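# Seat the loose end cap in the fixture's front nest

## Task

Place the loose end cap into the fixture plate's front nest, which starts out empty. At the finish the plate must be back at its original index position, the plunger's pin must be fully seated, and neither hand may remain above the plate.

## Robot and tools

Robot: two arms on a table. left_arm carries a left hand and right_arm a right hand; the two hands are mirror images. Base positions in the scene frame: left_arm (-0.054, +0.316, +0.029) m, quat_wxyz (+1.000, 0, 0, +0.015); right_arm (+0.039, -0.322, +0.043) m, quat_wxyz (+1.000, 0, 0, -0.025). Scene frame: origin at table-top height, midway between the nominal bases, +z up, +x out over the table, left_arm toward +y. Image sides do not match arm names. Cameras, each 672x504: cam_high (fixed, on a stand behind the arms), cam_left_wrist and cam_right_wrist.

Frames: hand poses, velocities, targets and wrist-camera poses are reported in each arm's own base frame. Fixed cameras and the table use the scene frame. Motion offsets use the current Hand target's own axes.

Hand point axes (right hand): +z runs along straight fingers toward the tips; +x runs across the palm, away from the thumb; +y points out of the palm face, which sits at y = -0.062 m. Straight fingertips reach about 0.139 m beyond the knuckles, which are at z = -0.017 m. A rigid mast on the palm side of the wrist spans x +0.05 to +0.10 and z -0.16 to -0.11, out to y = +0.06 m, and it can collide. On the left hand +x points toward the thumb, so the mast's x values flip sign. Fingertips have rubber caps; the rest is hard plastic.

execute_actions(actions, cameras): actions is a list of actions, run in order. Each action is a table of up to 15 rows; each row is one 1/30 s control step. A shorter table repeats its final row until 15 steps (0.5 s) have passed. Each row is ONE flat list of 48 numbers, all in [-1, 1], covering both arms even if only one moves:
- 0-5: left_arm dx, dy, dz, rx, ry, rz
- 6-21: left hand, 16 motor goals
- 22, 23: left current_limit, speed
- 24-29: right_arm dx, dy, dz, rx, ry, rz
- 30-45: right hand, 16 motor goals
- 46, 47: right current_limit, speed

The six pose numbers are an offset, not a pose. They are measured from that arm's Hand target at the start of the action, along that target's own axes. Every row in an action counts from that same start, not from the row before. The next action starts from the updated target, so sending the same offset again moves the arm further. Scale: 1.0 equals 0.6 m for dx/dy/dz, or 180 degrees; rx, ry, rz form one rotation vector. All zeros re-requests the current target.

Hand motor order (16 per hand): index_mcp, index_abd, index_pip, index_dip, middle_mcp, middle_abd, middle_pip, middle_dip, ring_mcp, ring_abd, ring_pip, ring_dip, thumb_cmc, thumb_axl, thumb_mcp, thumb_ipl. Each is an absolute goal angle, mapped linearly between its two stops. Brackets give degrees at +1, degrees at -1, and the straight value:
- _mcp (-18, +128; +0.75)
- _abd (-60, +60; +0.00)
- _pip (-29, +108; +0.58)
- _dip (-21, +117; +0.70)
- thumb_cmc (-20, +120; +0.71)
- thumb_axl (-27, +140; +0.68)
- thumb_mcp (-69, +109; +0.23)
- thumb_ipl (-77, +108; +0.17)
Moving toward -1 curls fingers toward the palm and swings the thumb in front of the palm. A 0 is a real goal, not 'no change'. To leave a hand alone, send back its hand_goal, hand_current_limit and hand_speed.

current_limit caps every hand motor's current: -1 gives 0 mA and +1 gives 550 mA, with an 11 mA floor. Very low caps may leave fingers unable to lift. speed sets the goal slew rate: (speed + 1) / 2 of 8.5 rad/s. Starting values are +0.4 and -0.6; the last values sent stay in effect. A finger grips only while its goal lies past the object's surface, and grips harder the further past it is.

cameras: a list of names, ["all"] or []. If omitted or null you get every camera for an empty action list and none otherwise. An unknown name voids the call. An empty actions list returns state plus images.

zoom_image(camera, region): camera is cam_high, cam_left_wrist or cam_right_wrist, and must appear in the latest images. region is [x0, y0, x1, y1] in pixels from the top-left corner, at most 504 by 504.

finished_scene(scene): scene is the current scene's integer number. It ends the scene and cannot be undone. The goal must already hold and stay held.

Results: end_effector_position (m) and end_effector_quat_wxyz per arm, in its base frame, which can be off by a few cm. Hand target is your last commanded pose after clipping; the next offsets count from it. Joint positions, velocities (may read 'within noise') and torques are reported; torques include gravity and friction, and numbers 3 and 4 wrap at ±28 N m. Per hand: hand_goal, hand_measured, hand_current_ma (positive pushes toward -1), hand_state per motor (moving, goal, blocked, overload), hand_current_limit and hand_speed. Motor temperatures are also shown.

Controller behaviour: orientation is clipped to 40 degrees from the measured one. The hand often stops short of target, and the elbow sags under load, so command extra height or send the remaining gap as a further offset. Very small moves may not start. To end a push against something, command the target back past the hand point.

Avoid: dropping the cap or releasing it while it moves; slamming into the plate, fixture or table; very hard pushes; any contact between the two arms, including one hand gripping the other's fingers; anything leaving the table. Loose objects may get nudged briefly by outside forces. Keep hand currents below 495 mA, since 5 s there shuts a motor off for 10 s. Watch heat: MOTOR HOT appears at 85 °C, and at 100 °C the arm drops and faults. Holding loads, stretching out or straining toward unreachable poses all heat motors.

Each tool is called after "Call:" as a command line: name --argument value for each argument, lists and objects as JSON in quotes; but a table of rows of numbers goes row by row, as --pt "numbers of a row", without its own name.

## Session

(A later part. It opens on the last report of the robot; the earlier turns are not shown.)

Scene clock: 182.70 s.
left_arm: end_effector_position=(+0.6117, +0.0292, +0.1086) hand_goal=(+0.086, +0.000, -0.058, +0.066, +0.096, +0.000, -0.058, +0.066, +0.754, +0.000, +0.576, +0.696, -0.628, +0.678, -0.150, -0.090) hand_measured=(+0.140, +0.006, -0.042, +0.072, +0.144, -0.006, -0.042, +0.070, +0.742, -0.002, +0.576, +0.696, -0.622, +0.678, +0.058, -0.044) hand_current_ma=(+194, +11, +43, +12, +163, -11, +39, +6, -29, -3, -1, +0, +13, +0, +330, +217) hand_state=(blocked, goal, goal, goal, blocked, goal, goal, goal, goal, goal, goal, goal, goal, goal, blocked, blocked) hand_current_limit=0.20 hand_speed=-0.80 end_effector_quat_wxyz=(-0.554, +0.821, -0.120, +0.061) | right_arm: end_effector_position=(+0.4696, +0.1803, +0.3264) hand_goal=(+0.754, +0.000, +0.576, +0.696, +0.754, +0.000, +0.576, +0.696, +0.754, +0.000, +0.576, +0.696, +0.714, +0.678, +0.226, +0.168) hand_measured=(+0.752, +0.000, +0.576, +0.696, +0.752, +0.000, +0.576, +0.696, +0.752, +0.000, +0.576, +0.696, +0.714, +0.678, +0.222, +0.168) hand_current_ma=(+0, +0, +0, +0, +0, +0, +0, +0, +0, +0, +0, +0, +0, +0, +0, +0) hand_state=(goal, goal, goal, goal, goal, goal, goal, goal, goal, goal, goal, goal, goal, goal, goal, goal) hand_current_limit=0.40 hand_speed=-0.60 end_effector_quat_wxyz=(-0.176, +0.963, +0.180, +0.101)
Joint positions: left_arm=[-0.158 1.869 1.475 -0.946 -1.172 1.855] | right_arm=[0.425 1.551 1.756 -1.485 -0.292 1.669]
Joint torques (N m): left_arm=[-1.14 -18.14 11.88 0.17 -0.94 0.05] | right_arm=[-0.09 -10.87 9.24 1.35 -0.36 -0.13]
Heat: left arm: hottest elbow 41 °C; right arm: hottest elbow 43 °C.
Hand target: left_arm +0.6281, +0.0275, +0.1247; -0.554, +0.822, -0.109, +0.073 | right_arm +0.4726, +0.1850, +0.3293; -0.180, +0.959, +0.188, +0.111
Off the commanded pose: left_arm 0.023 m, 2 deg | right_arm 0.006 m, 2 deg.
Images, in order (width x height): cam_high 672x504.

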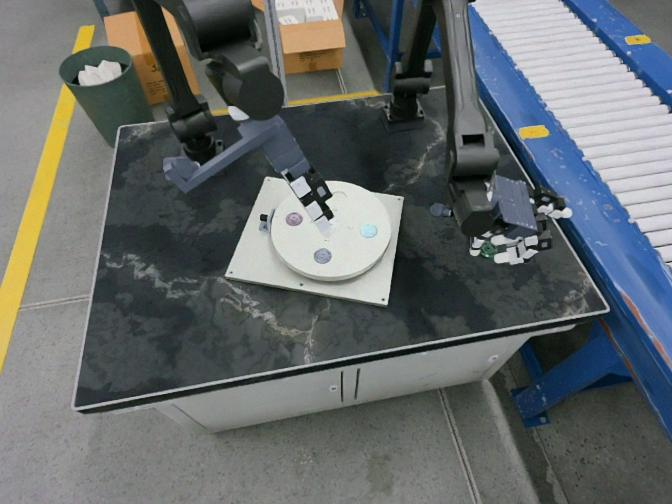

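Call:
execute_actions --actions '[[[-0.0252,0.0574,-0.142,0,0.0432,0.0175,0.085,0,-0.058,0.065,0.095,0,-0.058,0.065,0.754,0,0.576,0.696,-0.629,0.678,-0.15,-0.09,0.2,-0.8,0,0,0,0,0,0,0.754,0,0.576,0.696,0.754,0,0.576,0.696,0.754,0,0.576,0.696,0.714,0.678,0.226,0.168,0.4,-0.6]],[[-0.0263,0.0543,-0.1341,0,0.0432,0.0175,0.085,0,-0.058,0.065,0.095,0,-0.058,0.065,0.754,0,0.576,0.696,-0.629,0.678,-0.15,-0.09,0.2,-0.8,0,0,0,0,0,0,0.754,0,0.576,0.696,0.754,0,0.576,0.696,0.754,0,0.576,0.696,0.714,0.678,0.226,0.168,0.4,-0.6]]]'

Call:
execute_actions --actions '[[[-0.0272,0.0517,-0.1278,0,0.0432,0.0175,0.085,0,-0.058,0.065,0.095,0,-0.058,0.065,0.754,0,0.576,0.696,-0.629,0.678,-0.15,-0.09,0.2,-0.8,0,0,0,0,0,0,0.754,0,0.576,0.696,0.754,0,0.576,0.696,0.754,0,0.576,0.696,0.714,0.678,0.226,0.168,0.4,-0.6]],[[-0.0288,0.048,-0.1187,0,0.0432,0.0175,0.085,0,-0.058,0.065,0.095,0,-0.058,0.065,0.754,0,0.576,0.696,-0.629,0.678,-0.15,-0.09,0.2,-0.8,0,0,0,0,0,0,0.754,0,0.576,0.696,0.754,0,0.576,0.696,0.754,0,0.576,0.696,0.714,0.678,0.226,0.168,0.4,-0.6]],[[-0.0295,0.0458,-0.1131,0,0.0432,0.0175,0.085,0,-0.058,0.065,0.095,0,-0.058,0.065,0.754,0,0.576,0.696,-0.629,0.678,-0.15,-0.09,0.2,-0.8,0,0,0,0,0,0,0.754,0,0.576,0.696,0.754,0,0.576,0.696,0.754,0,0.576,0.696,0.714,0.678,0.226,0.168,0.4,-0.6]]]' --cameras '["cam_high","cam_right_wrist"]'

Call:
zoom_image --camera "cam_right_wrist" --region '[380, 140, 480, 240]'

Call:
zoom_image --camera "cam_high" --region '[310, 145, 390, 225]'

Scene clock: 194.07 s.
left_arm: end_effector_position=(+0.5386, -0.1342, +0.1148) hand_goal=(+0.086, +0.000, -0.058, +0.066, +0.096, +0.000, -0.058, +0.066, +0.754, +0.000, +0.576, +0.696, -0.628, +0.678, -0.150, -0.090) hand_measured=(+0.140, +0.006, -0.040, +0.072, +0.142, -0.008, -0.042, +0.070, +0.742, -0.002, +0.576, +0.696, -0.620, +0.678, +0.058, -0.044) hand_current_ma=(+194, +11, +45, +12, +158, -13, +40, +6, -29, -3, -1, +0, +16, +0, +330, +217) hand_state=(blocked, goal, goal, goal, blocked, goal, goal, goal, goal, goal, goal, goal, goal, goal, blocked, blocked) hand_current_limit=0.20 hand_speed=-0.80 end_effector_quat_wxyz=(-0.538, +0.794, -0.243, +0.142) | right_arm: end_effector_position=(+0.4696, +0.1803, +0.3264) hand_goal=(+0.754, +0.000, +0.576, +0.696, +0.754, +0.000, +0.576, +0.696, +0.754, +0.000, +0.576, +0.696, +0.714, +0.678, +0.226, +0.168) hand_measured=(+0.752, +0.000, +0.576, +0.696, +0.752, +0.000, +0.576, +0.696, +0.752, +0.000, +0.576, +0.696, +0.714, +0.678, +0.222, +0.168) hand_current_ma=(+0, +0, +0, +0, +0, +0, +0, +0, +0, +0, +0, +0, +0, +0, +0, +0) hand_state=(goal, goal, goal, goal, goal, goal, goal, goal, goal, goal, goal, goal, goal, goal, goal, goal) hand_current_limit=0.40 hand_speed=-0.60 end_effector_quat_wxyz=(-0.176, +0.963, +0.180, +0.101)
Joint positions: left_arm=[-0.472 1.732 1.298 -0.938 -1.173 1.826] | right_arm=[0.425 1.551 1.756 -1.485 -0.292 1.669]
Joint torques (N m): left_arm=[-0.85 -18.37 7.27 0.72 -1.03 -0.06] | right_arm=[0.21 -10.7 9.06 1.29 -0.4 -0.12]
Heat: left arm: hottest elbow 42 °C; right arm: hottest elbow 42 °C.
Hand target: left_arm +0.5405, -0.1307, +0.1248; -0.537, +0.797, -0.228, +0.153 | right_arm +0.4726, +0.1850, +0.3293; -0.180, +0.959, +0.188, +0.111
Off the commanded pose: left_arm 0.011 m, 2 deg | right_arm 0.006 m, 2 deg.

Scene clock: 196.10 s.
left_arm: end_effector_position=(+0.3516, -0.2773, +0.1183) hand_goal=(+0.086, +0.000, -0.058, +0.066, +0.096, +0.000, -0.058, +0.066, +0.754, +0.000, +0.576, +0.696, -0.628, +0.678, -0.150, -0.090) hand_measured=(+0.140, +0.006, -0.040, +0.072, +0.140, -0.008, -0.042, +0.070, +0.742, -0.002, +0.576, +0.696, -0.620, +0.678, +0.058, -0.044) hand_current_ma=(+194, +11, +45, +12, +154, -13, +40, +6, -29, -3, -1, +0, +19, +0, +330, +217) hand_state=(blocked, goal, goal, goal, blocked, goal, goal, goal, goal, goal, goal, goal, goal, goal, blocked, blocked) hand_current_limit=0.20 hand_speed=-0.80 end_effector_quat_wxyz=(-0.492, +0.724, -0.407, +0.262) | right_arm: end_effector_position=(+0.4696, +0.1803, +0.3264) hand_goal=(+0.754, +0.000, +0.576, +0.696, +0.754, +0.000, +0.576, +0.696, +0.754, +0.000, +0.576, +0.696, +0.714, +0.678, +0.226, +0.168) hand_measured=(+0.752, +0.000, +0.576, +0.696, +0.752, +0.000, +0.576, +0.696, +0.752, +0.000, +0.576, +0.696, +0.714, +0.678, +0.222, +0.168) hand_current_ma=(+0, +0, +0, +0, +0, +0, +0, +0, +0, +0, +0, +0, +0, +0, +0, +0) hand_state=(goal, goal, goal, goal, goal, goal, goal, goal, goal, goal, goal, goal, goal, goal, goal, goal) hand_current_limit=0.40 hand_speed=-0.60 end_effector_quat_wxyz=(-0.176, +0.963, +0.180, +0.101)
Joint positions: left_arm=[-0.955 1.482 1 -0.975 -1.18 1.716] | right_arm=[0.425 1.551 1.756 -1.485 -0.292 1.669]
Joint torques (N m): left_arm=[-0.91 -12.98 7.45 -0.02 -1.08 -0.08] | right_arm=[0.26 -10.81 9.26 1.35 -0.38 -0.11]
Heat: left arm: hottest elbow 42 °C; right arm: hottest elbow 42 °C.
Hand target: left_arm +0.3535, -0.2748, +0.1250; -0.491, +0.729, -0.396, +0.267 | right_arm +0.4726, +0.1850, +0.3293; -0.180, +0.959, +0.188, +0.111
Off the commanded pose: left_arm 0.007 m, 1 deg | right_arm 0.006 m, 2 deg.
Images, in order (width x height): cam_high 672x504, cam_right_wrist 672x504.

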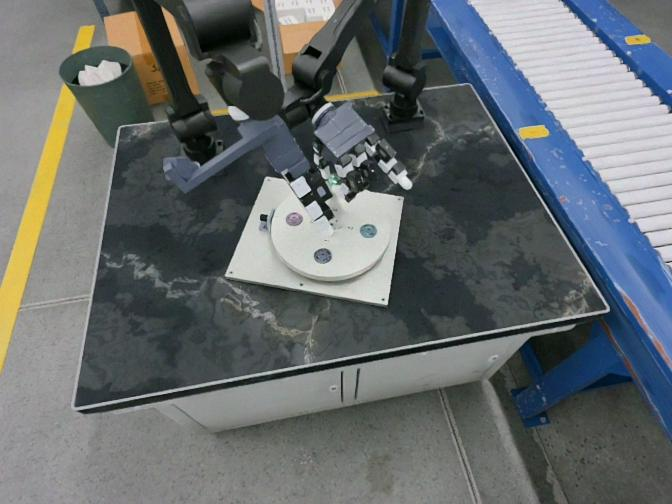

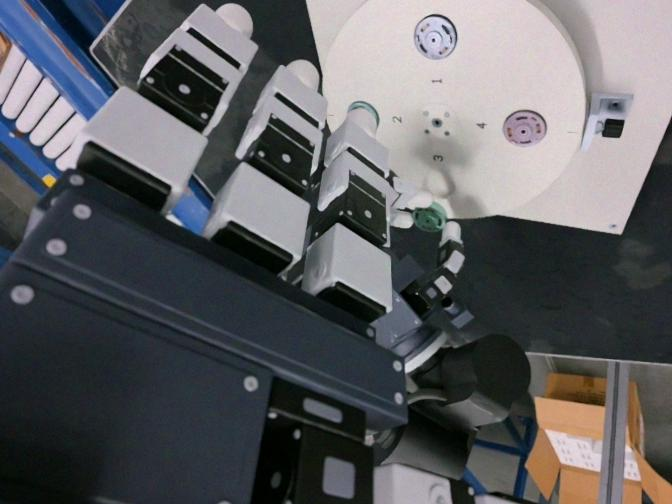

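Scaled by 5.040 from the camera's 672x504 image, which has a finer 960x720 frame.

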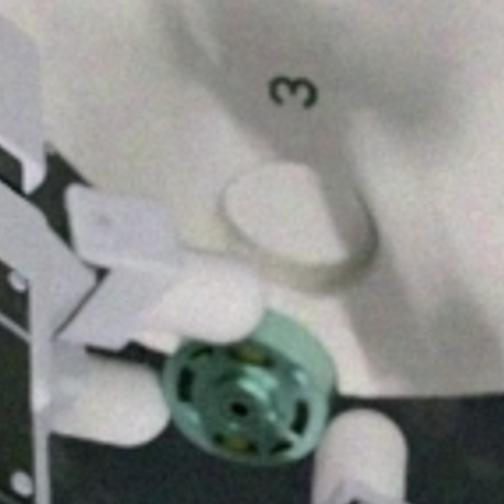

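Scaled by 6.300 from the camera's 672x504 image, which has a finer 960x720 frame.

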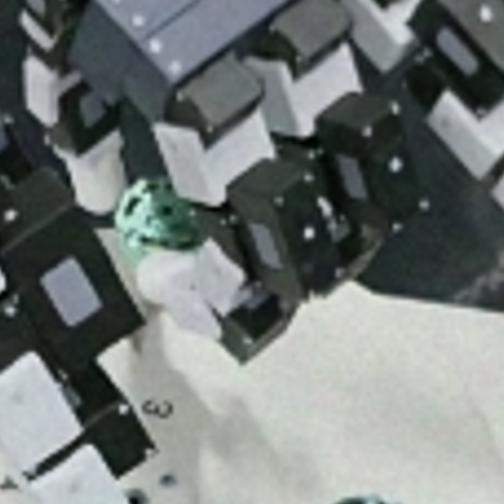

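Call:
execute_actions --actions '[[[-0.0005,0.0478,0.0283,0,0,0,0.085,0,-0.058,0.065,0.095,0,-0.058,0.065,0.754,0,0.576,0.696,-0.629,0.678,-0.15,-0.09,0.2,-0.8,0,0,0,0,0,0,0.754,0,0.576,0.696,0.754,0,0.576,0.696,0.754,0,0.576,0.696,0.714,0.678,0.226,0.168,0.4,-0.6]]]' --cameras '["cam_high","cam_right_wrist"]'

Call:
zoom_image --camera "cam_right_wrist" --region '[400, 150, 480, 230]'

Call:
zoom_image --camera "cam_high" --region '[310, 155, 370, 215]'

Scene clock: 225.10 s.
left_arm: end_effector_position=(+0.3548, -0.2750, +0.0941) hand_goal=(+0.086, +0.000, -0.058, +0.066, +0.096, +0.000, -0.058, +0.066, +0.754, +0.000, +0.576, +0.696, -0.628, +0.678, -0.150, -0.090) hand_measured=(+0.140, +0.006, -0.040, +0.072, +0.140, -0.008, -0.042, +0.070, +0.742, -0.002, +0.576, +0.696, -0.620, +0.678, +0.058, -0.044) hand_current_ma=(+194, +11, +45, +12, +154, -13, +40, +6, -29, -3, -1, +0, +19, +0, +330, +217) hand_state=(blocked, goal, goal, goal, blocked, goal, goal, goal, goal, goal, goal, goal, goal, goal, blocked, blocked) hand_current_limit=0.20 hand_speed=-0.80 end_effector_quat_wxyz=(-0.490, +0.728, -0.398, +0.268) | right_arm: end_effector_position=(+0.4696, +0.1803, +0.3264) hand_goal=(+0.754, +0.000, +0.576, +0.696, +0.754, +0.000, +0.576, +0.696, +0.754, +0.000, +0.576, +0.696, +0.714, +0.678, +0.226, +0.168) hand_measured=(+0.752, +0.000, +0.576, +0.696, +0.752, +0.000, +0.576, +0.696, +0.752, +0.000, +0.576, +0.696, +0.714, +0.678, +0.222, +0.168) hand_current_ma=(+0, +0, +0, +0, +0, +0, +0, +0, +0, +0, +0, +0, +0, +0, +0, +0) hand_state=(goal, goal, goal, goal, goal, goal, goal, goal, goal, goal, goal, goal, goal, goal, goal, goal) hand_current_limit=0.40 hand_speed=-0.60 end_effector_quat_wxyz=(-0.176, +0.963, +0.180, +0.101)
Joint positions: left_arm=[-0.946 1.509 0.954 -0.881 -1.181 1.715] | right_arm=[0.425 1.551 1.756 -1.485 -0.292 1.669]
Joint torques (N m): left_arm=[-0.44 -11.75 6.69 1.01 -0.98 0.14] | right_arm=[-0.03 -10.7 9.24 1.37 -0.39 -0.14]
Heat: left arm: hottest elbow 40 °C; right arm: hottest elbow 42 °C.
Hand target: left_arm +0.3573, -0.2719, +0.0919; -0.491, +0.729, -0.396, +0.267 | right_arm +0.4726, +0.1850, +0.3293; -0.180, +0.959, +0.188, +0.111
Off the commanded pose: left_arm 0.005 m, 0 deg | right_arm 0.006 m, 2 deg.
Images, in order (width x height): cam_high 672x504, cam_right_wrist 672x504.

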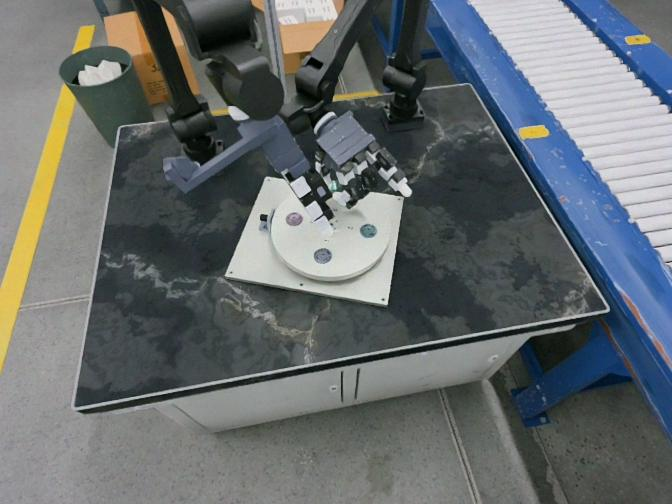

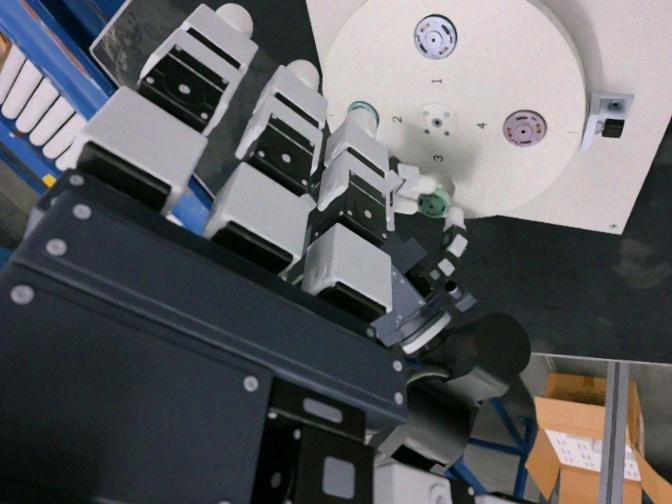

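Scaled by 6.300 from the camera's 672x504 image, which has a finer 960x720 frame.

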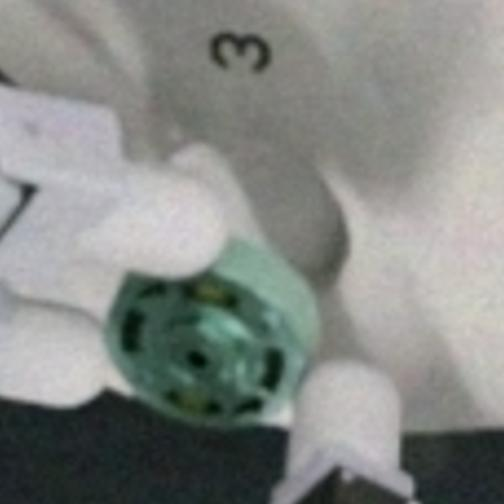

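Scaled by 8.400 from the camera's 672x504 image, which has a finer 960x720 frame.

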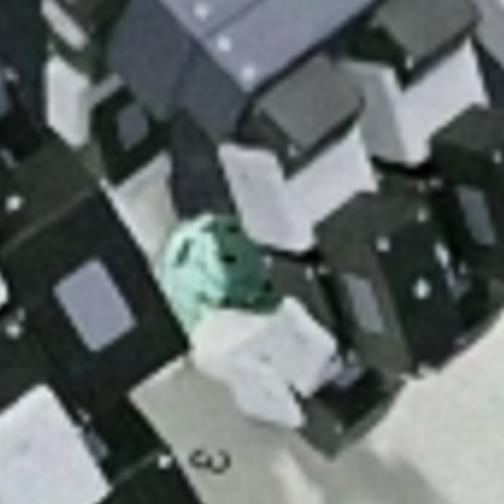

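Call:
execute_actions --actions '[]' --cameras '["cam_high", "cam_right_wrist"]'

Call:
zoom_image --camera "cam_right_wrist" --region '[400, 150, 480, 230]'

Call:
zoom_image --camera "cam_high" --region '[310, 155, 370, 215]'

Scene clock: 239.60 s.
left_arm: end_effector_position=(+0.3548, -0.2751, +0.0942) hand_goal=(+0.086, +0.000, -0.058, +0.066, +0.096, +0.000, -0.058, +0.066, +0.754, +0.000, +0.576, +0.696, -0.628, +0.678, -0.150, -0.090) hand_measured=(+0.140, +0.006, -0.040, +0.072, +0.140, -0.008, -0.042, +0.070, +0.742, -0.002, +0.576, +0.696, -0.620, +0.678, +0.058, -0.044) hand_current_ma=(+194, +11, +45, +12, +154, -13, +40, +6, -29, -3, -1, +0, +19, +0, +330, +217) hand_state=(blocked, goal, goal, goal, blocked, goal, goal, goal, goal, goal, goal, goal, goal, goal, blocked, blocked) hand_current_limit=0.20 hand_speed=-0.80 end_effector_quat_wxyz=(-0.490, +0.728, -0.398, +0.268) | right_arm: end_effector_position=(+0.4696, +0.1803, +0.3264) hand_goal=(+0.754, +0.000, +0.576, +0.696, +0.754, +0.000, +0.576, +0.696, +0.754, +0.000, +0.576, +0.696, +0.714, +0.678, +0.226, +0.168) hand_measured=(+0.752, +0.000, +0.576, +0.696, +0.752, +0.000, +0.576, +0.696, +0.752, +0.000, +0.576, +0.696, +0.714, +0.678, +0.222, +0.168) hand_current_ma=(+0, +0, +0, +0, +0, +0, +0, +0, +0, +0, +0, +0, +0, +0, +0, +0) hand_state=(goal, goal, goal, goal, goal, goal, goal, goal, goal, goal, goal, goal, goal, goal, goal, goal) hand_current_limit=0.40 hand_speed=-0.60 end_effector_quat_wxyz=(-0.176, +0.963, +0.180, +0.101)
Joint positions: left_arm=[-0.946 1.509 0.954 -0.881 -1.181 1.715] | right_arm=[0.425 1.551 1.756 -1.485 -0.292 1.669]
Joint velocities: within noise
Joint torques (N m): left_arm=[-0.73 -11.81 6.69 1.06 -0.98 0.13] | right_arm=[0.26 -10.7 9.2 1.29 -0.35 -0.14]
Motor temperatures (°C): left_arm=[23 29 39 21 28 22] | right_arm=[21 30 42 22 22 21]
Heat: left arm: hottest elbow 39 °C; right arm: hottest elbow 42 °C.
Hand target: left_arm +0.3574, -0.2720, +0.0919; -0.491, +0.729, -0.396, +0.267 | right_arm +0.4726, +0.1850, +0.3293; -0.180, +0.959, +0.188, +0.111
Off the commanded pose: left_arm 0.005 m, 0 deg | right_arm 0.006 m, 2 deg.
Images, in order (width x height): cam_high 672x504, cam_right_wrist 672x504.

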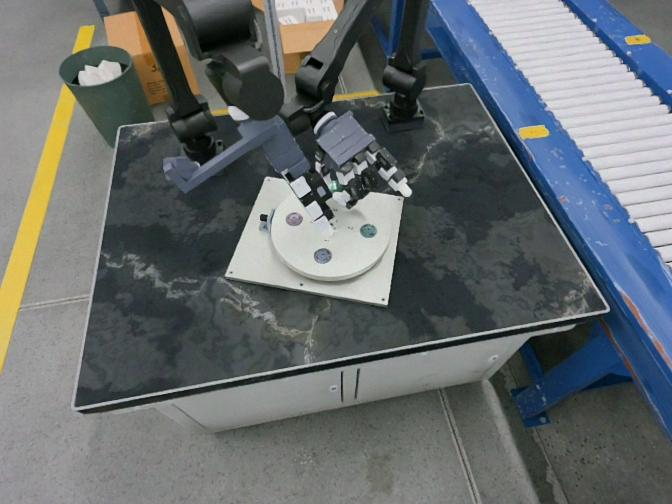

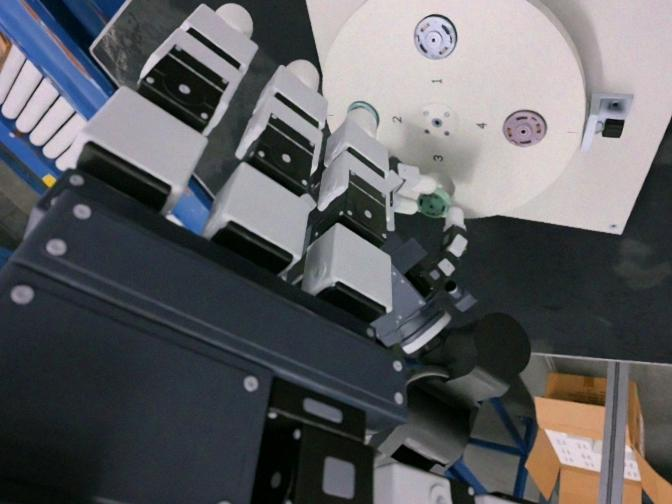

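Scaled by 6.300 from the camera's 672x504 image, which has a finer 960x720 frame.

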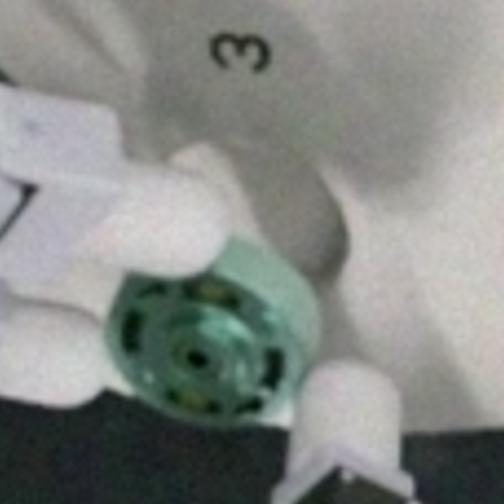

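Scaled by 8.400 from the camera's 672x504 image, which has a finer 960x720 frame.

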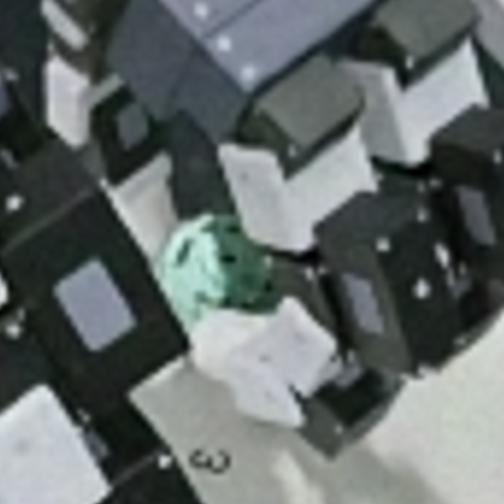

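Call:
execute_actions --actions '[[[0.0012,0.014,0.0076,0,0,0,0.085,0,-0.058,0.065,0.095,0,-0.058,0.065,0.754,0,0.576,0.696,-0.629,0.678,-0.15,-0.09,0.2,-0.8,0,0,0,0,0,0,0.754,0,0.576,0.696,0.754,0,0.576,0.696,0.754,0,0.576,0.696,0.714,0.678,0.226,0.168,0.4,-0.6]],[[0.0012,0.014,0.0076,0,0,0,0.085,0,-0.058,0.065,0.095,0,-0.058,0.065,0.754,0,0.576,0.696,-0.629,0.678,-0.15,-0.09,0.2,-0.8,0,0,0,0,0,0,0.754,0,0.576,0.696,0.754,0,0.576,0.696,0.754,0,0.576,0.696,0.714,0.678,0.226,0.168,0.4,-0.6]]]' --cameras '["cam_high", "cam_right_wrist"]'

Call:
zoom_image --camera "cam_right_wrist" --region '[400, 150, 480, 230]'

Call:
zoom_image --camera "cam_high" --region '[310, 155, 370, 215]'

Scene clock: 254.70 s.
left_arm: end_effector_position=(+0.3580, -0.2760, +0.0768) hand_goal=(+0.086, +0.000, -0.058, +0.066, +0.096, +0.000, -0.058, +0.066, +0.754, +0.000, +0.576, +0.696, -0.628, +0.678, -0.150, -0.090) hand_measured=(+0.140, +0.006, -0.040, +0.072, +0.140, -0.008, -0.042, +0.070, +0.742, -0.002, +0.576, +0.696, -0.620, +0.678, +0.058, -0.044) hand_current_ma=(+194, +11, +45, +12, +154, -13, +40, +6, -29, -3, -1, +0, +19, +0, +330, +217) hand_state=(blocked, goal, goal, goal, blocked, goal, goal, goal, goal, goal, goal, goal, goal, goal, blocked, blocked) hand_current_limit=0.20 hand_speed=-0.80 end_effector_quat_wxyz=(-0.488, +0.730, -0.394, +0.271) | right_arm: end_effector_position=(+0.4696, +0.1803, +0.3264) hand_goal=(+0.754, +0.000, +0.576, +0.696, +0.754, +0.000, +0.576, +0.696, +0.754, +0.000, +0.576, +0.696, +0.714, +0.678, +0.226, +0.168) hand_measured=(+0.752, +0.000, +0.576, +0.696, +0.752, +0.000, +0.576, +0.696, +0.752, +0.000, +0.576, +0.696, +0.714, +0.678, +0.222, +0.168) hand_current_ma=(+0, +0, +0, +0, +0, +0, +0, +0, +0, +0, +0, +0, +0, +0, +0, +0) hand_state=(goal, goal, goal, goal, goal, goal, goal, goal, goal, goal, goal, goal, goal, goal, goal, goal) hand_current_limit=0.40 hand_speed=-0.60 end_effector_quat_wxyz=(-0.176, +0.963, +0.180, +0.101)
Joint positions: left_arm=[-0.941 1.538 0.932 -0.814 -1.181 1.721] | right_arm=[0.425 1.551 1.756 -1.485 -0.292 1.669]
Joint torques (N m): left_arm=[-1.03 -11.69 6.41 1.07 -0.95 0.19] | right_arm=[0.09 -10.99 9.14 1.28 -0.37 -0.12]
Heat: left arm: hottest elbow 38 °C; right arm: hottest elbow 42 °C.
Hand target: left_arm +0.3600, -0.2719, +0.0729; -0.491, +0.729, -0.396, +0.267 | right_arm +0.4726, +0.1850, +0.3293; -0.180, +0.959, +0.188, +0.111
Off the commanded pose: left_arm 0.006 m, 1 deg | right_arm 0.006 m, 2 deg.
Images, in order (width x height): cam_high 672x504, cam_right_wrist 672x504.

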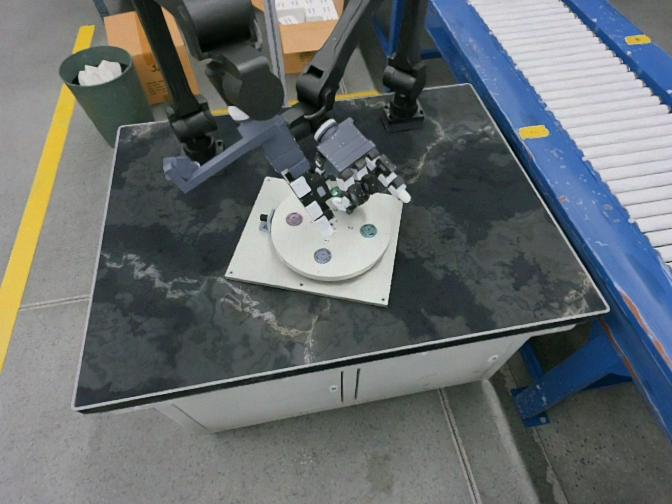

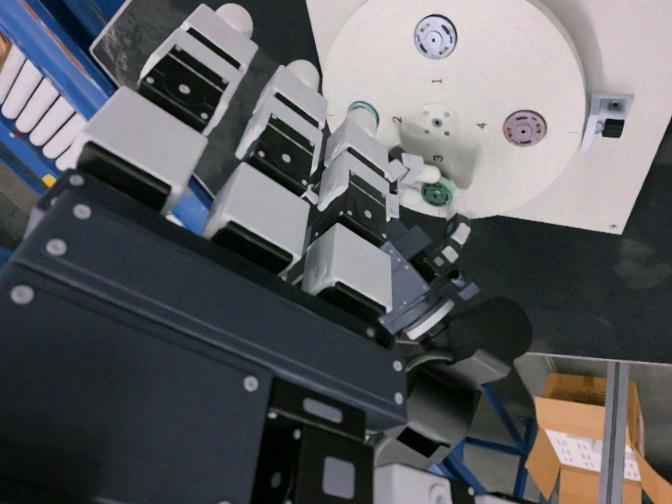

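Scaled by 6.300 from the camera's 672x504 image, which has a finer 960x720 frame.

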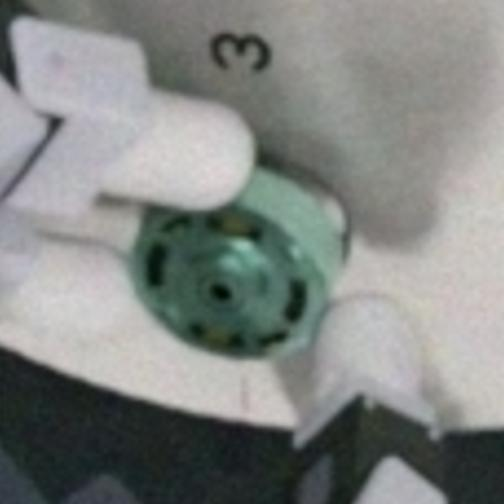

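Scaled by 8.400 from the camera's 672x504 image, which has a finer 960x720 frame.

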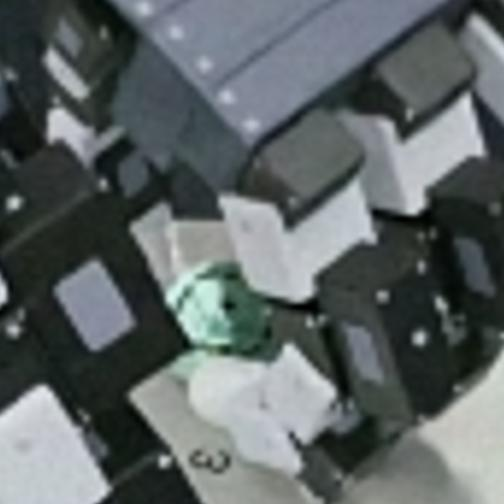

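Call:
execute_actions --actions '[[[-0.0005,0.0127,0.0043,0,0,0,0.085,0,-0.058,0.065,0.095,0,-0.058,0.065,0.754,0,0.576,0.696,-0.629,0.678,-0.15,-0.09,0.2,-0.8,0,0,0,0,0,0,0.754,0,0.576,0.696,0.754,0,0.576,0.696,0.754,0,0.576,0.696,0.714,0.678,0.226,0.168,0.4,-0.6]]]' --cameras '["cam_high", "cam_right_wrist"]'

Call:
zoom_image --camera "cam_right_wrist" --region '[400, 150, 480, 230]'

Call:
zoom_image --camera "cam_high" --region '[310, 155, 370, 215]'

Scene clock: 266.83 s.
left_arm: end_effector_position=(+0.3577, -0.2755, +0.0690) hand_goal=(+0.086, +0.000, -0.058, +0.066, +0.096, +0.000, -0.058, +0.066, +0.754, +0.000, +0.576, +0.696, -0.628, +0.678, -0.150, -0.090) hand_measured=(+0.140, +0.006, -0.040, +0.072, +0.140, -0.008, -0.042, +0.070, +0.742, -0.002, +0.576, +0.696, -0.620, +0.678, +0.058, -0.044) hand_current_ma=(+194, +11, +45, +12, +154, -13, +40, +6, -29, -3, -1, +0, +19, +0, +330, +217) hand_state=(blocked, goal, goal, goal, blocked, goal, goal, goal, goal, goal, goal, goal, goal, goal, blocked, blocked) hand_current_limit=0.20 hand_speed=-0.80 end_effector_quat_wxyz=(-0.489, +0.729, -0.395, +0.271) | right_arm: end_effector_position=(+0.4696, +0.1803, +0.3264) hand_goal=(+0.754, +0.000, +0.576, +0.696, +0.754, +0.000, +0.576, +0.696, +0.754, +0.000, +0.576, +0.696, +0.714, +0.678, +0.226, +0.168) hand_measured=(+0.752, +0.000, +0.576, +0.696, +0.752, +0.000, +0.576, +0.696, +0.752, +0.000, +0.576, +0.696, +0.714, +0.678, +0.222, +0.168) hand_current_ma=(+0, +0, +0, +0, +0, +0, +0, +0, +0, +0, +0, +0, +0, +0, +0, +0) hand_state=(goal, goal, goal, goal, goal, goal, goal, goal, goal, goal, goal, goal, goal, goal, goal, goal) hand_current_limit=0.40 hand_speed=-0.60 end_effector_quat_wxyz=(-0.176, +0.963, +0.180, +0.101)
Joint positions: left_arm=[-0.941 1.55 0.922 -0.793 -1.181 1.722] | right_arm=[0.425 1.551 1.756 -1.485 -0.292 1.669]
Joint torques (N m): left_arm=[-0.97 -11.63 6.32 1.14 -0.99 0.18] | right_arm=[0.03 -11.22 9.17 1.31 -0.35 -0.13]
Heat: left arm: hottest elbow 38 °C; right arm: hottest elbow 42 °C.
Hand target: left_arm +0.3594, -0.2719, +0.0649; -0.491, +0.729, -0.396, +0.267 | right_arm +0.4726, +0.1850, +0.3293; -0.180, +0.959, +0.188, +0.111
Off the commanded pose: left_arm 0.006 m, 1 deg | right_arm 0.006 m, 2 deg.
Images, in order (width x height): cam_high 672x504, cam_right_wrist 672x504.

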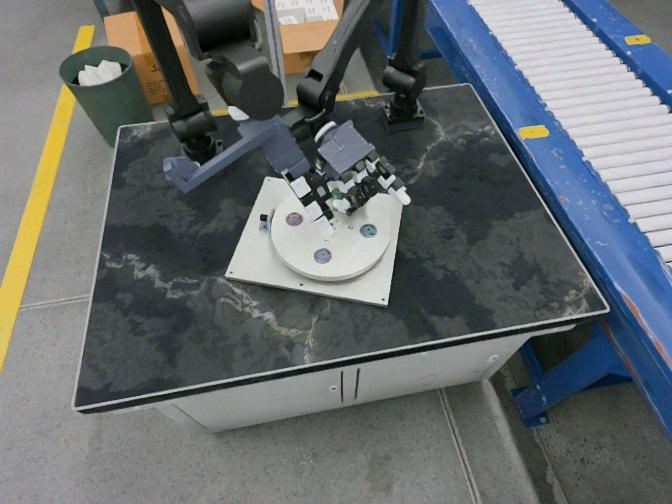

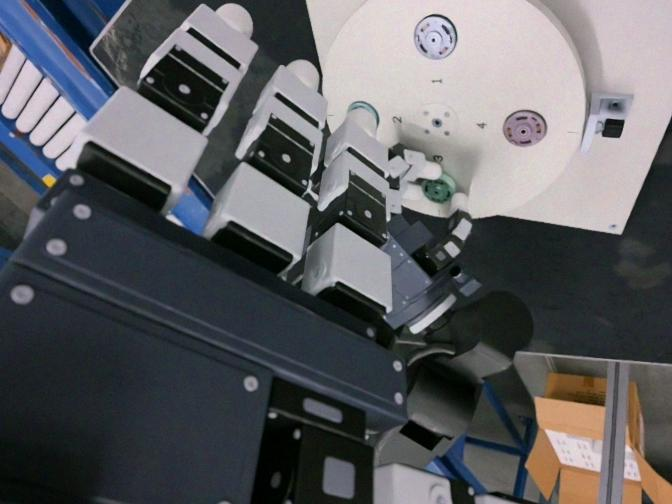

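Scaled by 6.300 from the camera's 672x504 image, which has a finer 960x720 frame.

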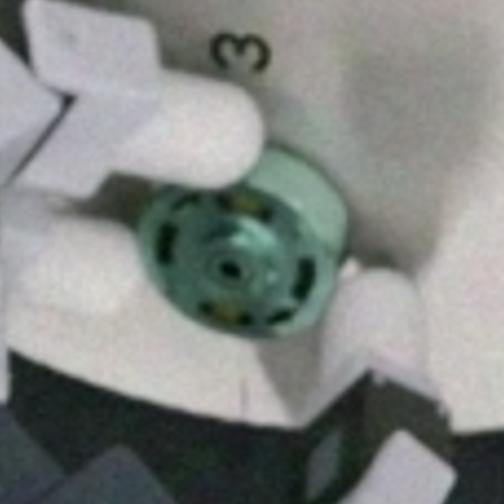

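Scaled by 8.400 from the camera's 672x504 image, which has a finer 960x720 frame.

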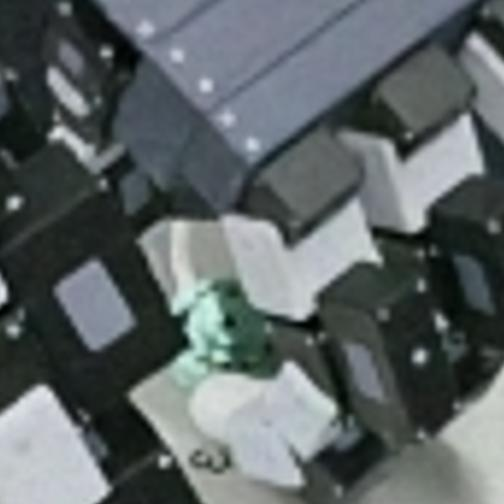

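Call:
execute_actions --actions '[[[-0.0018,0.0077,0.0033,0,0,0,0.085,0,-0.058,0.065,0.095,0,-0.058,0.065,0.754,0,0.576,0.696,-0.629,0.678,-0.15,-0.09,0.2,-0.8,0,0,0,0,0,0,0.754,0,0.576,0.696,0.754,0,0.576,0.696,0.754,0,0.576,0.696,0.714,0.678,0.226,0.168,0.4,-0.6]]]' --cameras '["cam_right_wrist"]'

Call:
zoom_image --camera "cam_right_wrist" --region '[400, 150, 480, 230]'

Scene clock: 280.10 s.
left_arm: end_effector_position=(+0.3577, -0.2755, +0.0661) hand_goal=(+0.086, +0.000, -0.058, +0.066, +0.096, +0.000, -0.058, +0.066, +0.754, +0.000, +0.576, +0.696, -0.628, +0.678, -0.150, -0.090) hand_measured=(+0.138, +0.006, -0.040, +0.072, +0.140, -0.010, -0.042, +0.070, +0.742, -0.002, +0.576, +0.696, -0.620, +0.678, +0.058, -0.044) hand_current_ma=(+188, +12, +45, +11, +153, -18, +40, +6, -29, -3, -1, +0, +19, +0, +330, +217) hand_state=(blocked, goal, goal, goal, blocked, goal, goal, goal, goal, goal, goal, goal, goal, goal, blocked, blocked) hand_current_limit=0.20 hand_speed=-0.80 end_effector_quat_wxyz=(-0.488, +0.730, -0.394, +0.273) | right_arm: end_effector_position=(+0.4696, +0.1803, +0.3264) hand_goal=(+0.754, +0.000, +0.576, +0.696, +0.754, +0.000, +0.576, +0.696, +0.754, +0.000, +0.576, +0.696, +0.714, +0.678, +0.226, +0.168) hand_measured=(+0.752, +0.000, +0.576, +0.696, +0.752, +0.000, +0.576, +0.696, +0.752, +0.000, +0.576, +0.696, +0.714, +0.678, +0.222, +0.168) hand_current_ma=(+0, +0, +0, +0, +0, +0, +0, +0, +0, +0, +0, +0, +0, +0, +0, +0) hand_state=(goal, goal, goal, goal, goal, goal, goal, goal, goal, goal, goal, goal, goal, goal, goal, goal) hand_current_limit=0.40 hand_speed=-0.60 end_effector_quat_wxyz=(-0.176, +0.963, +0.180, +0.101)
Joint positions: left_arm=[-0.941 1.553 0.915 -0.779 -1.181 1.722] | right_arm=[0.425 1.551 1.756 -1.485 -0.292 1.669]
Joint torques (N m): left_arm=[-0.62 -11.05 6.11 1.1 -0.97 0.17] | right_arm=[-0.15 -10.64 9.17 1.07 -0.35 -0.12]
Heat: left arm: hottest elbow 38 °C; right arm: hottest elbow 42 °C.
Hand target: left_arm +0.3589, -0.2709, +0.0597; -0.491, +0.729, -0.396, +0.267 | right_arm +0.4726, +0.1850, +0.3293; -0.180, +0.959, +0.188, +0.111
Off the commanded pose: left_arm 0.008 m, 1 deg | right_arm 0.006 m, 2 deg.
Images, in order (width x height): cam_right_wrist 672x504.

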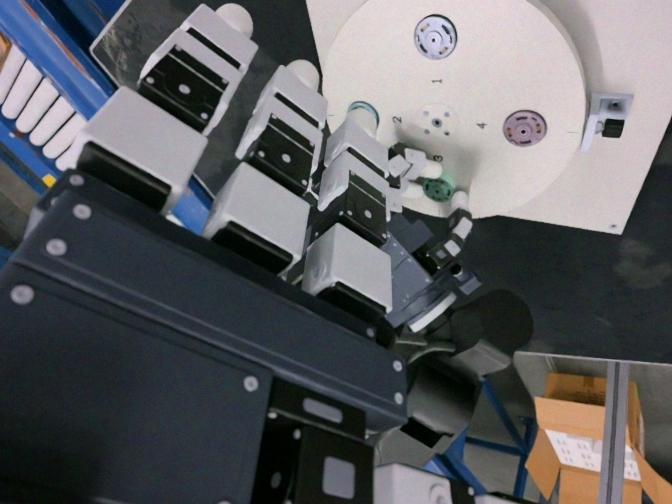

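Scaled by 6.300 from the camera's 672x504 image, which has a finer 960x720 frame.

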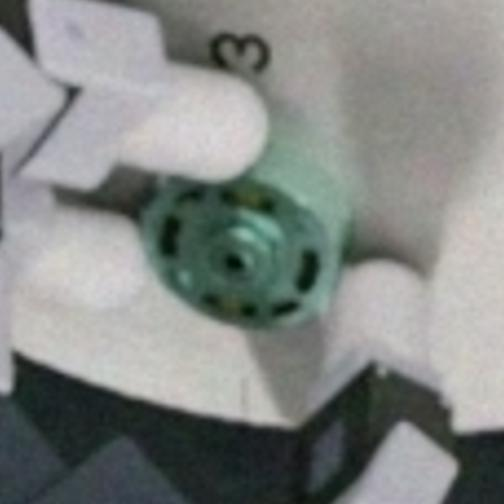

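Call:
execute_actions --actions '[[[-0.0047,-0.0008,0.0019,0,0,0,0.085,0,-0.058,0.065,0.095,0,-0.058,0.065,0.754,0,0.576,0.696,-0.629,0.678,-0.15,-0.09,0.2,-0.8,0,0,0,0,0,0,0.754,0,0.576,0.696,0.754,0,0.576,0.696,0.754,0,0.576,0.696,0.714,0.678,0.226,0.168,0.4,-0.6]]]' --cameras '["cam_right_wrist"]'

Call:
zoom_image --camera "cam_right_wrist" --region '[400, 150, 480, 230]'

Scene clock: 286.47 s.
left_arm: end_effector_position=(+0.3580, -0.2757, +0.0656) hand_goal=(+0.086, +0.000, -0.058, +0.066, +0.096, +0.000, -0.058, +0.066, +0.754, +0.000, +0.576, +0.696, -0.628, +0.678, -0.150, -0.090) hand_measured=(+0.138, +0.006, -0.040, +0.072, +0.138, -0.012, -0.042, +0.068, +0.742, -0.002, +0.576, +0.696, -0.620, +0.678, +0.058, -0.044) hand_current_ma=(+181, +12, +45, +11, +146, -26, +40, +4, -29, -3, -1, +0, +19, +0, +330, +217) hand_state=(blocked, goal, goal, goal, blocked, goal, goal, goal, goal, goal, goal, goal, goal, goal, blocked, blocked) hand_current_limit=0.20 hand_speed=-0.80 end_effector_quat_wxyz=(-0.488, +0.729, -0.394, +0.274) | right_arm: end_effector_position=(+0.4696, +0.1803, +0.3264) hand_goal=(+0.754, +0.000, +0.576, +0.696, +0.754, +0.000, +0.576, +0.696, +0.754, +0.000, +0.576, +0.696, +0.714, +0.678, +0.226, +0.168) hand_measured=(+0.752, +0.000, +0.576, +0.696, +0.752, +0.000, +0.576, +0.696, +0.752, +0.000, +0.576, +0.696, +0.714, +0.678, +0.222, +0.168) hand_current_ma=(+0, +0, +0, +0, +0, +0, +0, +0, +0, +0, +0, +0, +0, +0, +0, +0) hand_state=(goal, goal, goal, goal, goal, goal, goal, goal, goal, goal, goal, goal, goal, goal, goal, goal) hand_current_limit=0.40 hand_speed=-0.60 end_effector_quat_wxyz=(-0.176, +0.963, +0.180, +0.101)
Joint positions: left_arm=[-0.941 1.553 0.912 -0.768 -1.182 1.73] | right_arm=[0.425 1.551 1.756 -1.485 -0.292 1.669]
Joint torques (N m): left_arm=[-0.5 -11.69 5.6 1.09 -0.9 0.15] | right_arm=[0.09 -11.16 9.1 1.22 -0.37 -0.13]
Heat: left arm: hottest elbow 38 °C; right arm: hottest elbow 42 °C.
Hand target: left_arm +0.3584, -0.2680, +0.0598; -0.491, +0.729, -0.396, +0.267 | right_arm +0.4726, +0.1850, +0.3293; -0.180, +0.959, +0.188, +0.111
Off the commanded pose: left_arm 0.010 m, 1 deg | right_arm 0.006 m, 2 deg.
Images, in order (width x height): cam_right_wrist 672x504.

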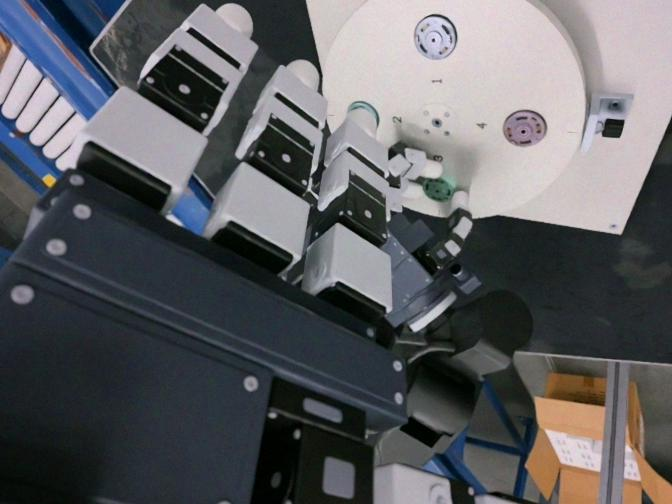

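Scaled by 6.300 from the camera's 672x504 image, which has a finer 960x720 frame.

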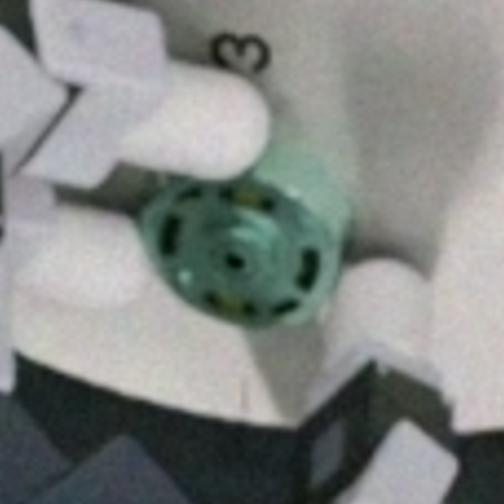

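Call:
execute_actions --actions '[[[-0.0042,-0.001,0.0025,0,0,0,0.085,0,-0.058,0.065,0.095,0,-0.058,0.065,0.754,0,0.576,0.696,-0.629,0.678,-0.15,-0.09,0.2,-0.8,0,0,0,0,0,0,0.754,0,0.576,0.696,0.754,0,0.576,0.696,0.754,0,0.576,0.696,0.714,0.678,0.226,0.168,0.4,-0.6]]]' --cameras '["cam_right_wrist"]'

Call:
zoom_image --camera "cam_right_wrist" --region '[400, 150, 480, 230]'

Scene clock: 291.33 s.
left_arm: end_effector_position=(+0.3579, -0.2751, +0.0656) hand_goal=(+0.086, +0.000, -0.058, +0.066, +0.096, +0.000, -0.058, +0.066, +0.754, +0.000, +0.576, +0.696, -0.628, +0.678, -0.150, -0.090) hand_measured=(+0.136, +0.006, -0.040, +0.072, +0.138, -0.014, -0.042, +0.066, +0.742, -0.002, +0.576, +0.696, -0.620, +0.678, +0.058, -0.044) hand_current_ma=(+176, +12, +45, +11, +142, -29, +40, +0, -29, -3, -1, +0, +18, +0, +330, +217) hand_state=(blocked, goal, goal, goal, blocked, goal, goal, goal, goal, goal, goal, goal, goal, goal, blocked, blocked) hand_current_limit=0.20 hand_speed=-0.80 end_effector_quat_wxyz=(-0.487, +0.729, -0.394, +0.276) | right_arm: end_effector_position=(+0.4696, +0.1803, +0.3264) hand_goal=(+0.754, +0.000, +0.576, +0.696, +0.754, +0.000, +0.576, +0.696, +0.754, +0.000, +0.576, +0.696, +0.714, +0.678, +0.226, +0.168) hand_measured=(+0.752, +0.000, +0.576, +0.696, +0.752, +0.000, +0.576, +0.696, +0.752, +0.000, +0.576, +0.696, +0.714, +0.678, +0.222, +0.168) hand_current_ma=(+0, +0, +0, +0, +0, +0, +0, +0, +0, +0, +0, +0, +0, +0, +0, +0) hand_state=(goal, goal, goal, goal, goal, goal, goal, goal, goal, goal, goal, goal, goal, goal, goal, goal) hand_current_limit=0.40 hand_speed=-0.60 end_effector_quat_wxyz=(-0.176, +0.963, +0.180, +0.101)
Joint positions: left_arm=[-0.941 1.549 0.906 -0.755 -1.183 1.738] | right_arm=[0.425 1.551 1.756 -1.485 -0.292 1.669]
Joint torques (N m): left_arm=[-0.38 -11.93 5.38 1.07 -0.87 0.21] | right_arm=[0.5 -10.87 9.07 1.25 -0.35 -0.13]
Heat: left arm: hottest elbow 38 °C; right arm: hottest elbow 42 °C.
Hand target: left_arm +0.3584, -0.2650, +0.0600; -0.491, +0.729, -0.396, +0.267 | right_arm +0.4726, +0.1850, +0.3293; -0.180, +0.959, +0.188, +0.111
Off the commanded pose: left_arm 0.012 m, 1 deg | right_arm 0.006 m, 2 deg.
Images, in order (width x height): cam_right_wrist 672x504.

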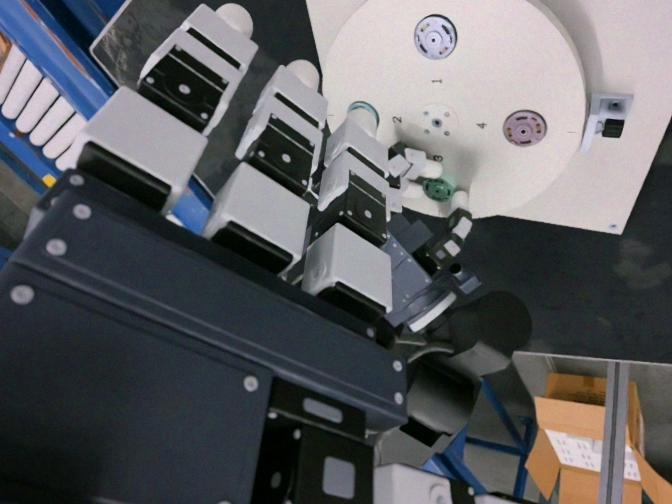

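Scaled by 6.300 from the camera's 672x504 image, which has a finer 960x720 frame.

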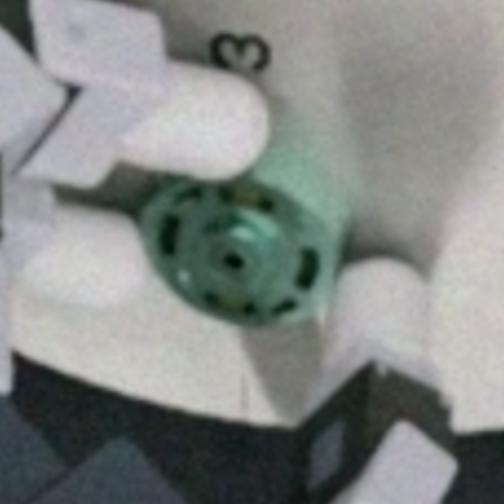

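Call:
execute_actions --actions '[[[-0.0056,-0.0076,0.0009,0,0,0,0.085,0,-0.058,0.065,0.095,0,-0.058,0.065,0.754,0,0.576,0.696,-0.629,0.678,-0.15,-0.09,0.2,-0.8,0,0,0,0,0,0,0.754,0,0.576,0.696,0.754,0,0.576,0.696,0.754,0,0.576,0.696,0.714,0.678,0.226,0.168,0.4,-0.6]]]' --cameras '["cam_right_wrist"]'

Call:
zoom_image --camera "cam_right_wrist" --region '[400, 150, 480, 230]'

Scene clock: 297.83 s.
left_arm: end_effector_position=(+0.3587, -0.2731, +0.0658) hand_goal=(+0.086, +0.000, -0.058, +0.066, +0.096, +0.000, -0.058, +0.066, +0.754, +0.000, +0.576, +0.696, -0.628, +0.678, -0.150, -0.090) hand_measured=(+0.136, +0.008, -0.040, +0.072, +0.132, -0.014, -0.042, +0.066, +0.742, -0.002, +0.576, +0.696, -0.614, +0.680, +0.058, -0.044) hand_current_ma=(+176, +14, +45, +11, +119, -29, +40, +0, -29, -3, -1, +0, +35, +5, +330, +217) hand_state=(blocked, goal, goal, goal, blocked, goal, goal, goal, goal, goal, goal, goal, goal, goal, blocked, blocked) hand_current_limit=0.20 hand_speed=-0.80 end_effector_quat_wxyz=(-0.485, +0.731, -0.391, +0.278) | right_arm: end_effector_position=(+0.4696, +0.1803, +0.3264) hand_goal=(+0.754, +0.000, +0.576, +0.696, +0.754, +0.000, +0.576, +0.696, +0.754, +0.000, +0.576, +0.696, +0.714, +0.678, +0.226, +0.168) hand_measured=(+0.752, +0.000, +0.576, +0.696, +0.752, +0.000, +0.576, +0.696, +0.752, +0.000, +0.576, +0.696, +0.714, +0.678, +0.222, +0.168) hand_current_ma=(+0, +0, +0, +0, +0, +0, +0, +0, +0, +0, +0, +0, +0, +0, +0, +0) hand_state=(goal, goal, goal, goal, goal, goal, goal, goal, goal, goal, goal, goal, goal, goal, goal, goal) hand_current_limit=0.40 hand_speed=-0.60 end_effector_quat_wxyz=(-0.176, +0.963, +0.180, +0.101)
Joint positions: left_arm=[-0.935 1.542 0.899 -0.744 -1.179 1.74] | right_arm=[0.425 1.551 1.756 -1.485 -0.292 1.669]
Joint torques (N m): left_arm=[-0.15 -12.92 5.44 0.9 -0.93 0.32] | right_arm=[0.09 -10.64 9.05 1.28 -0.38 -0.13]
Heat: left arm: hottest elbow 38 °C; right arm: hottest elbow 42 °C.
Hand target: left_arm +0.3585, -0.2610, +0.0639; -0.491, +0.729, -0.396, +0.267 | right_arm +0.4726, +0.1850, +0.3293; -0.180, +0.959, +0.188, +0.111
Off the commanded pose: left_arm 0.012 m, 2 deg | right_arm 0.006 m, 2 deg.
Images, in order (width x height): cam_right_wrist 672x504.

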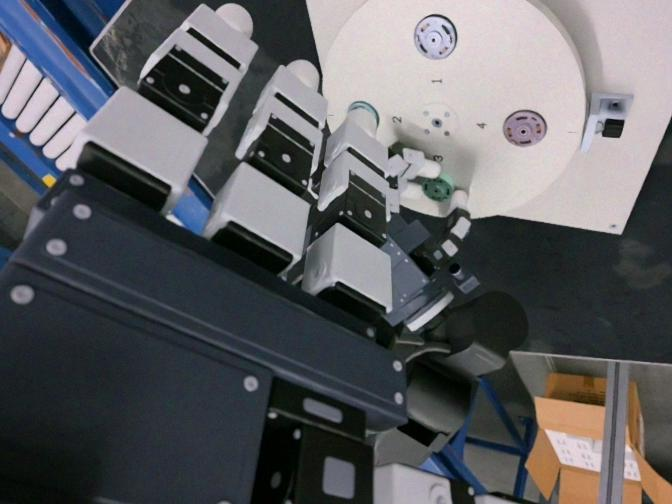

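Scaled by 6.300 from the camera's 672x504 image, which has a finer 960x720 frame.

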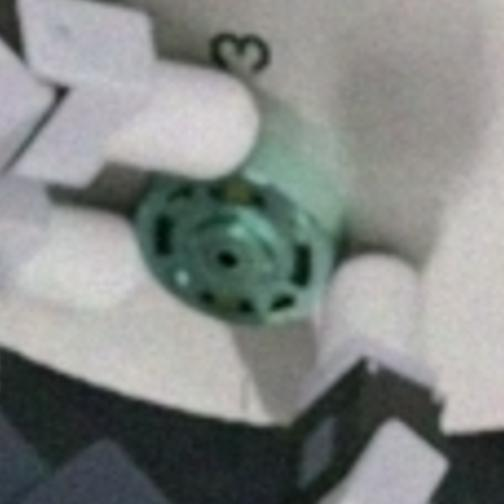

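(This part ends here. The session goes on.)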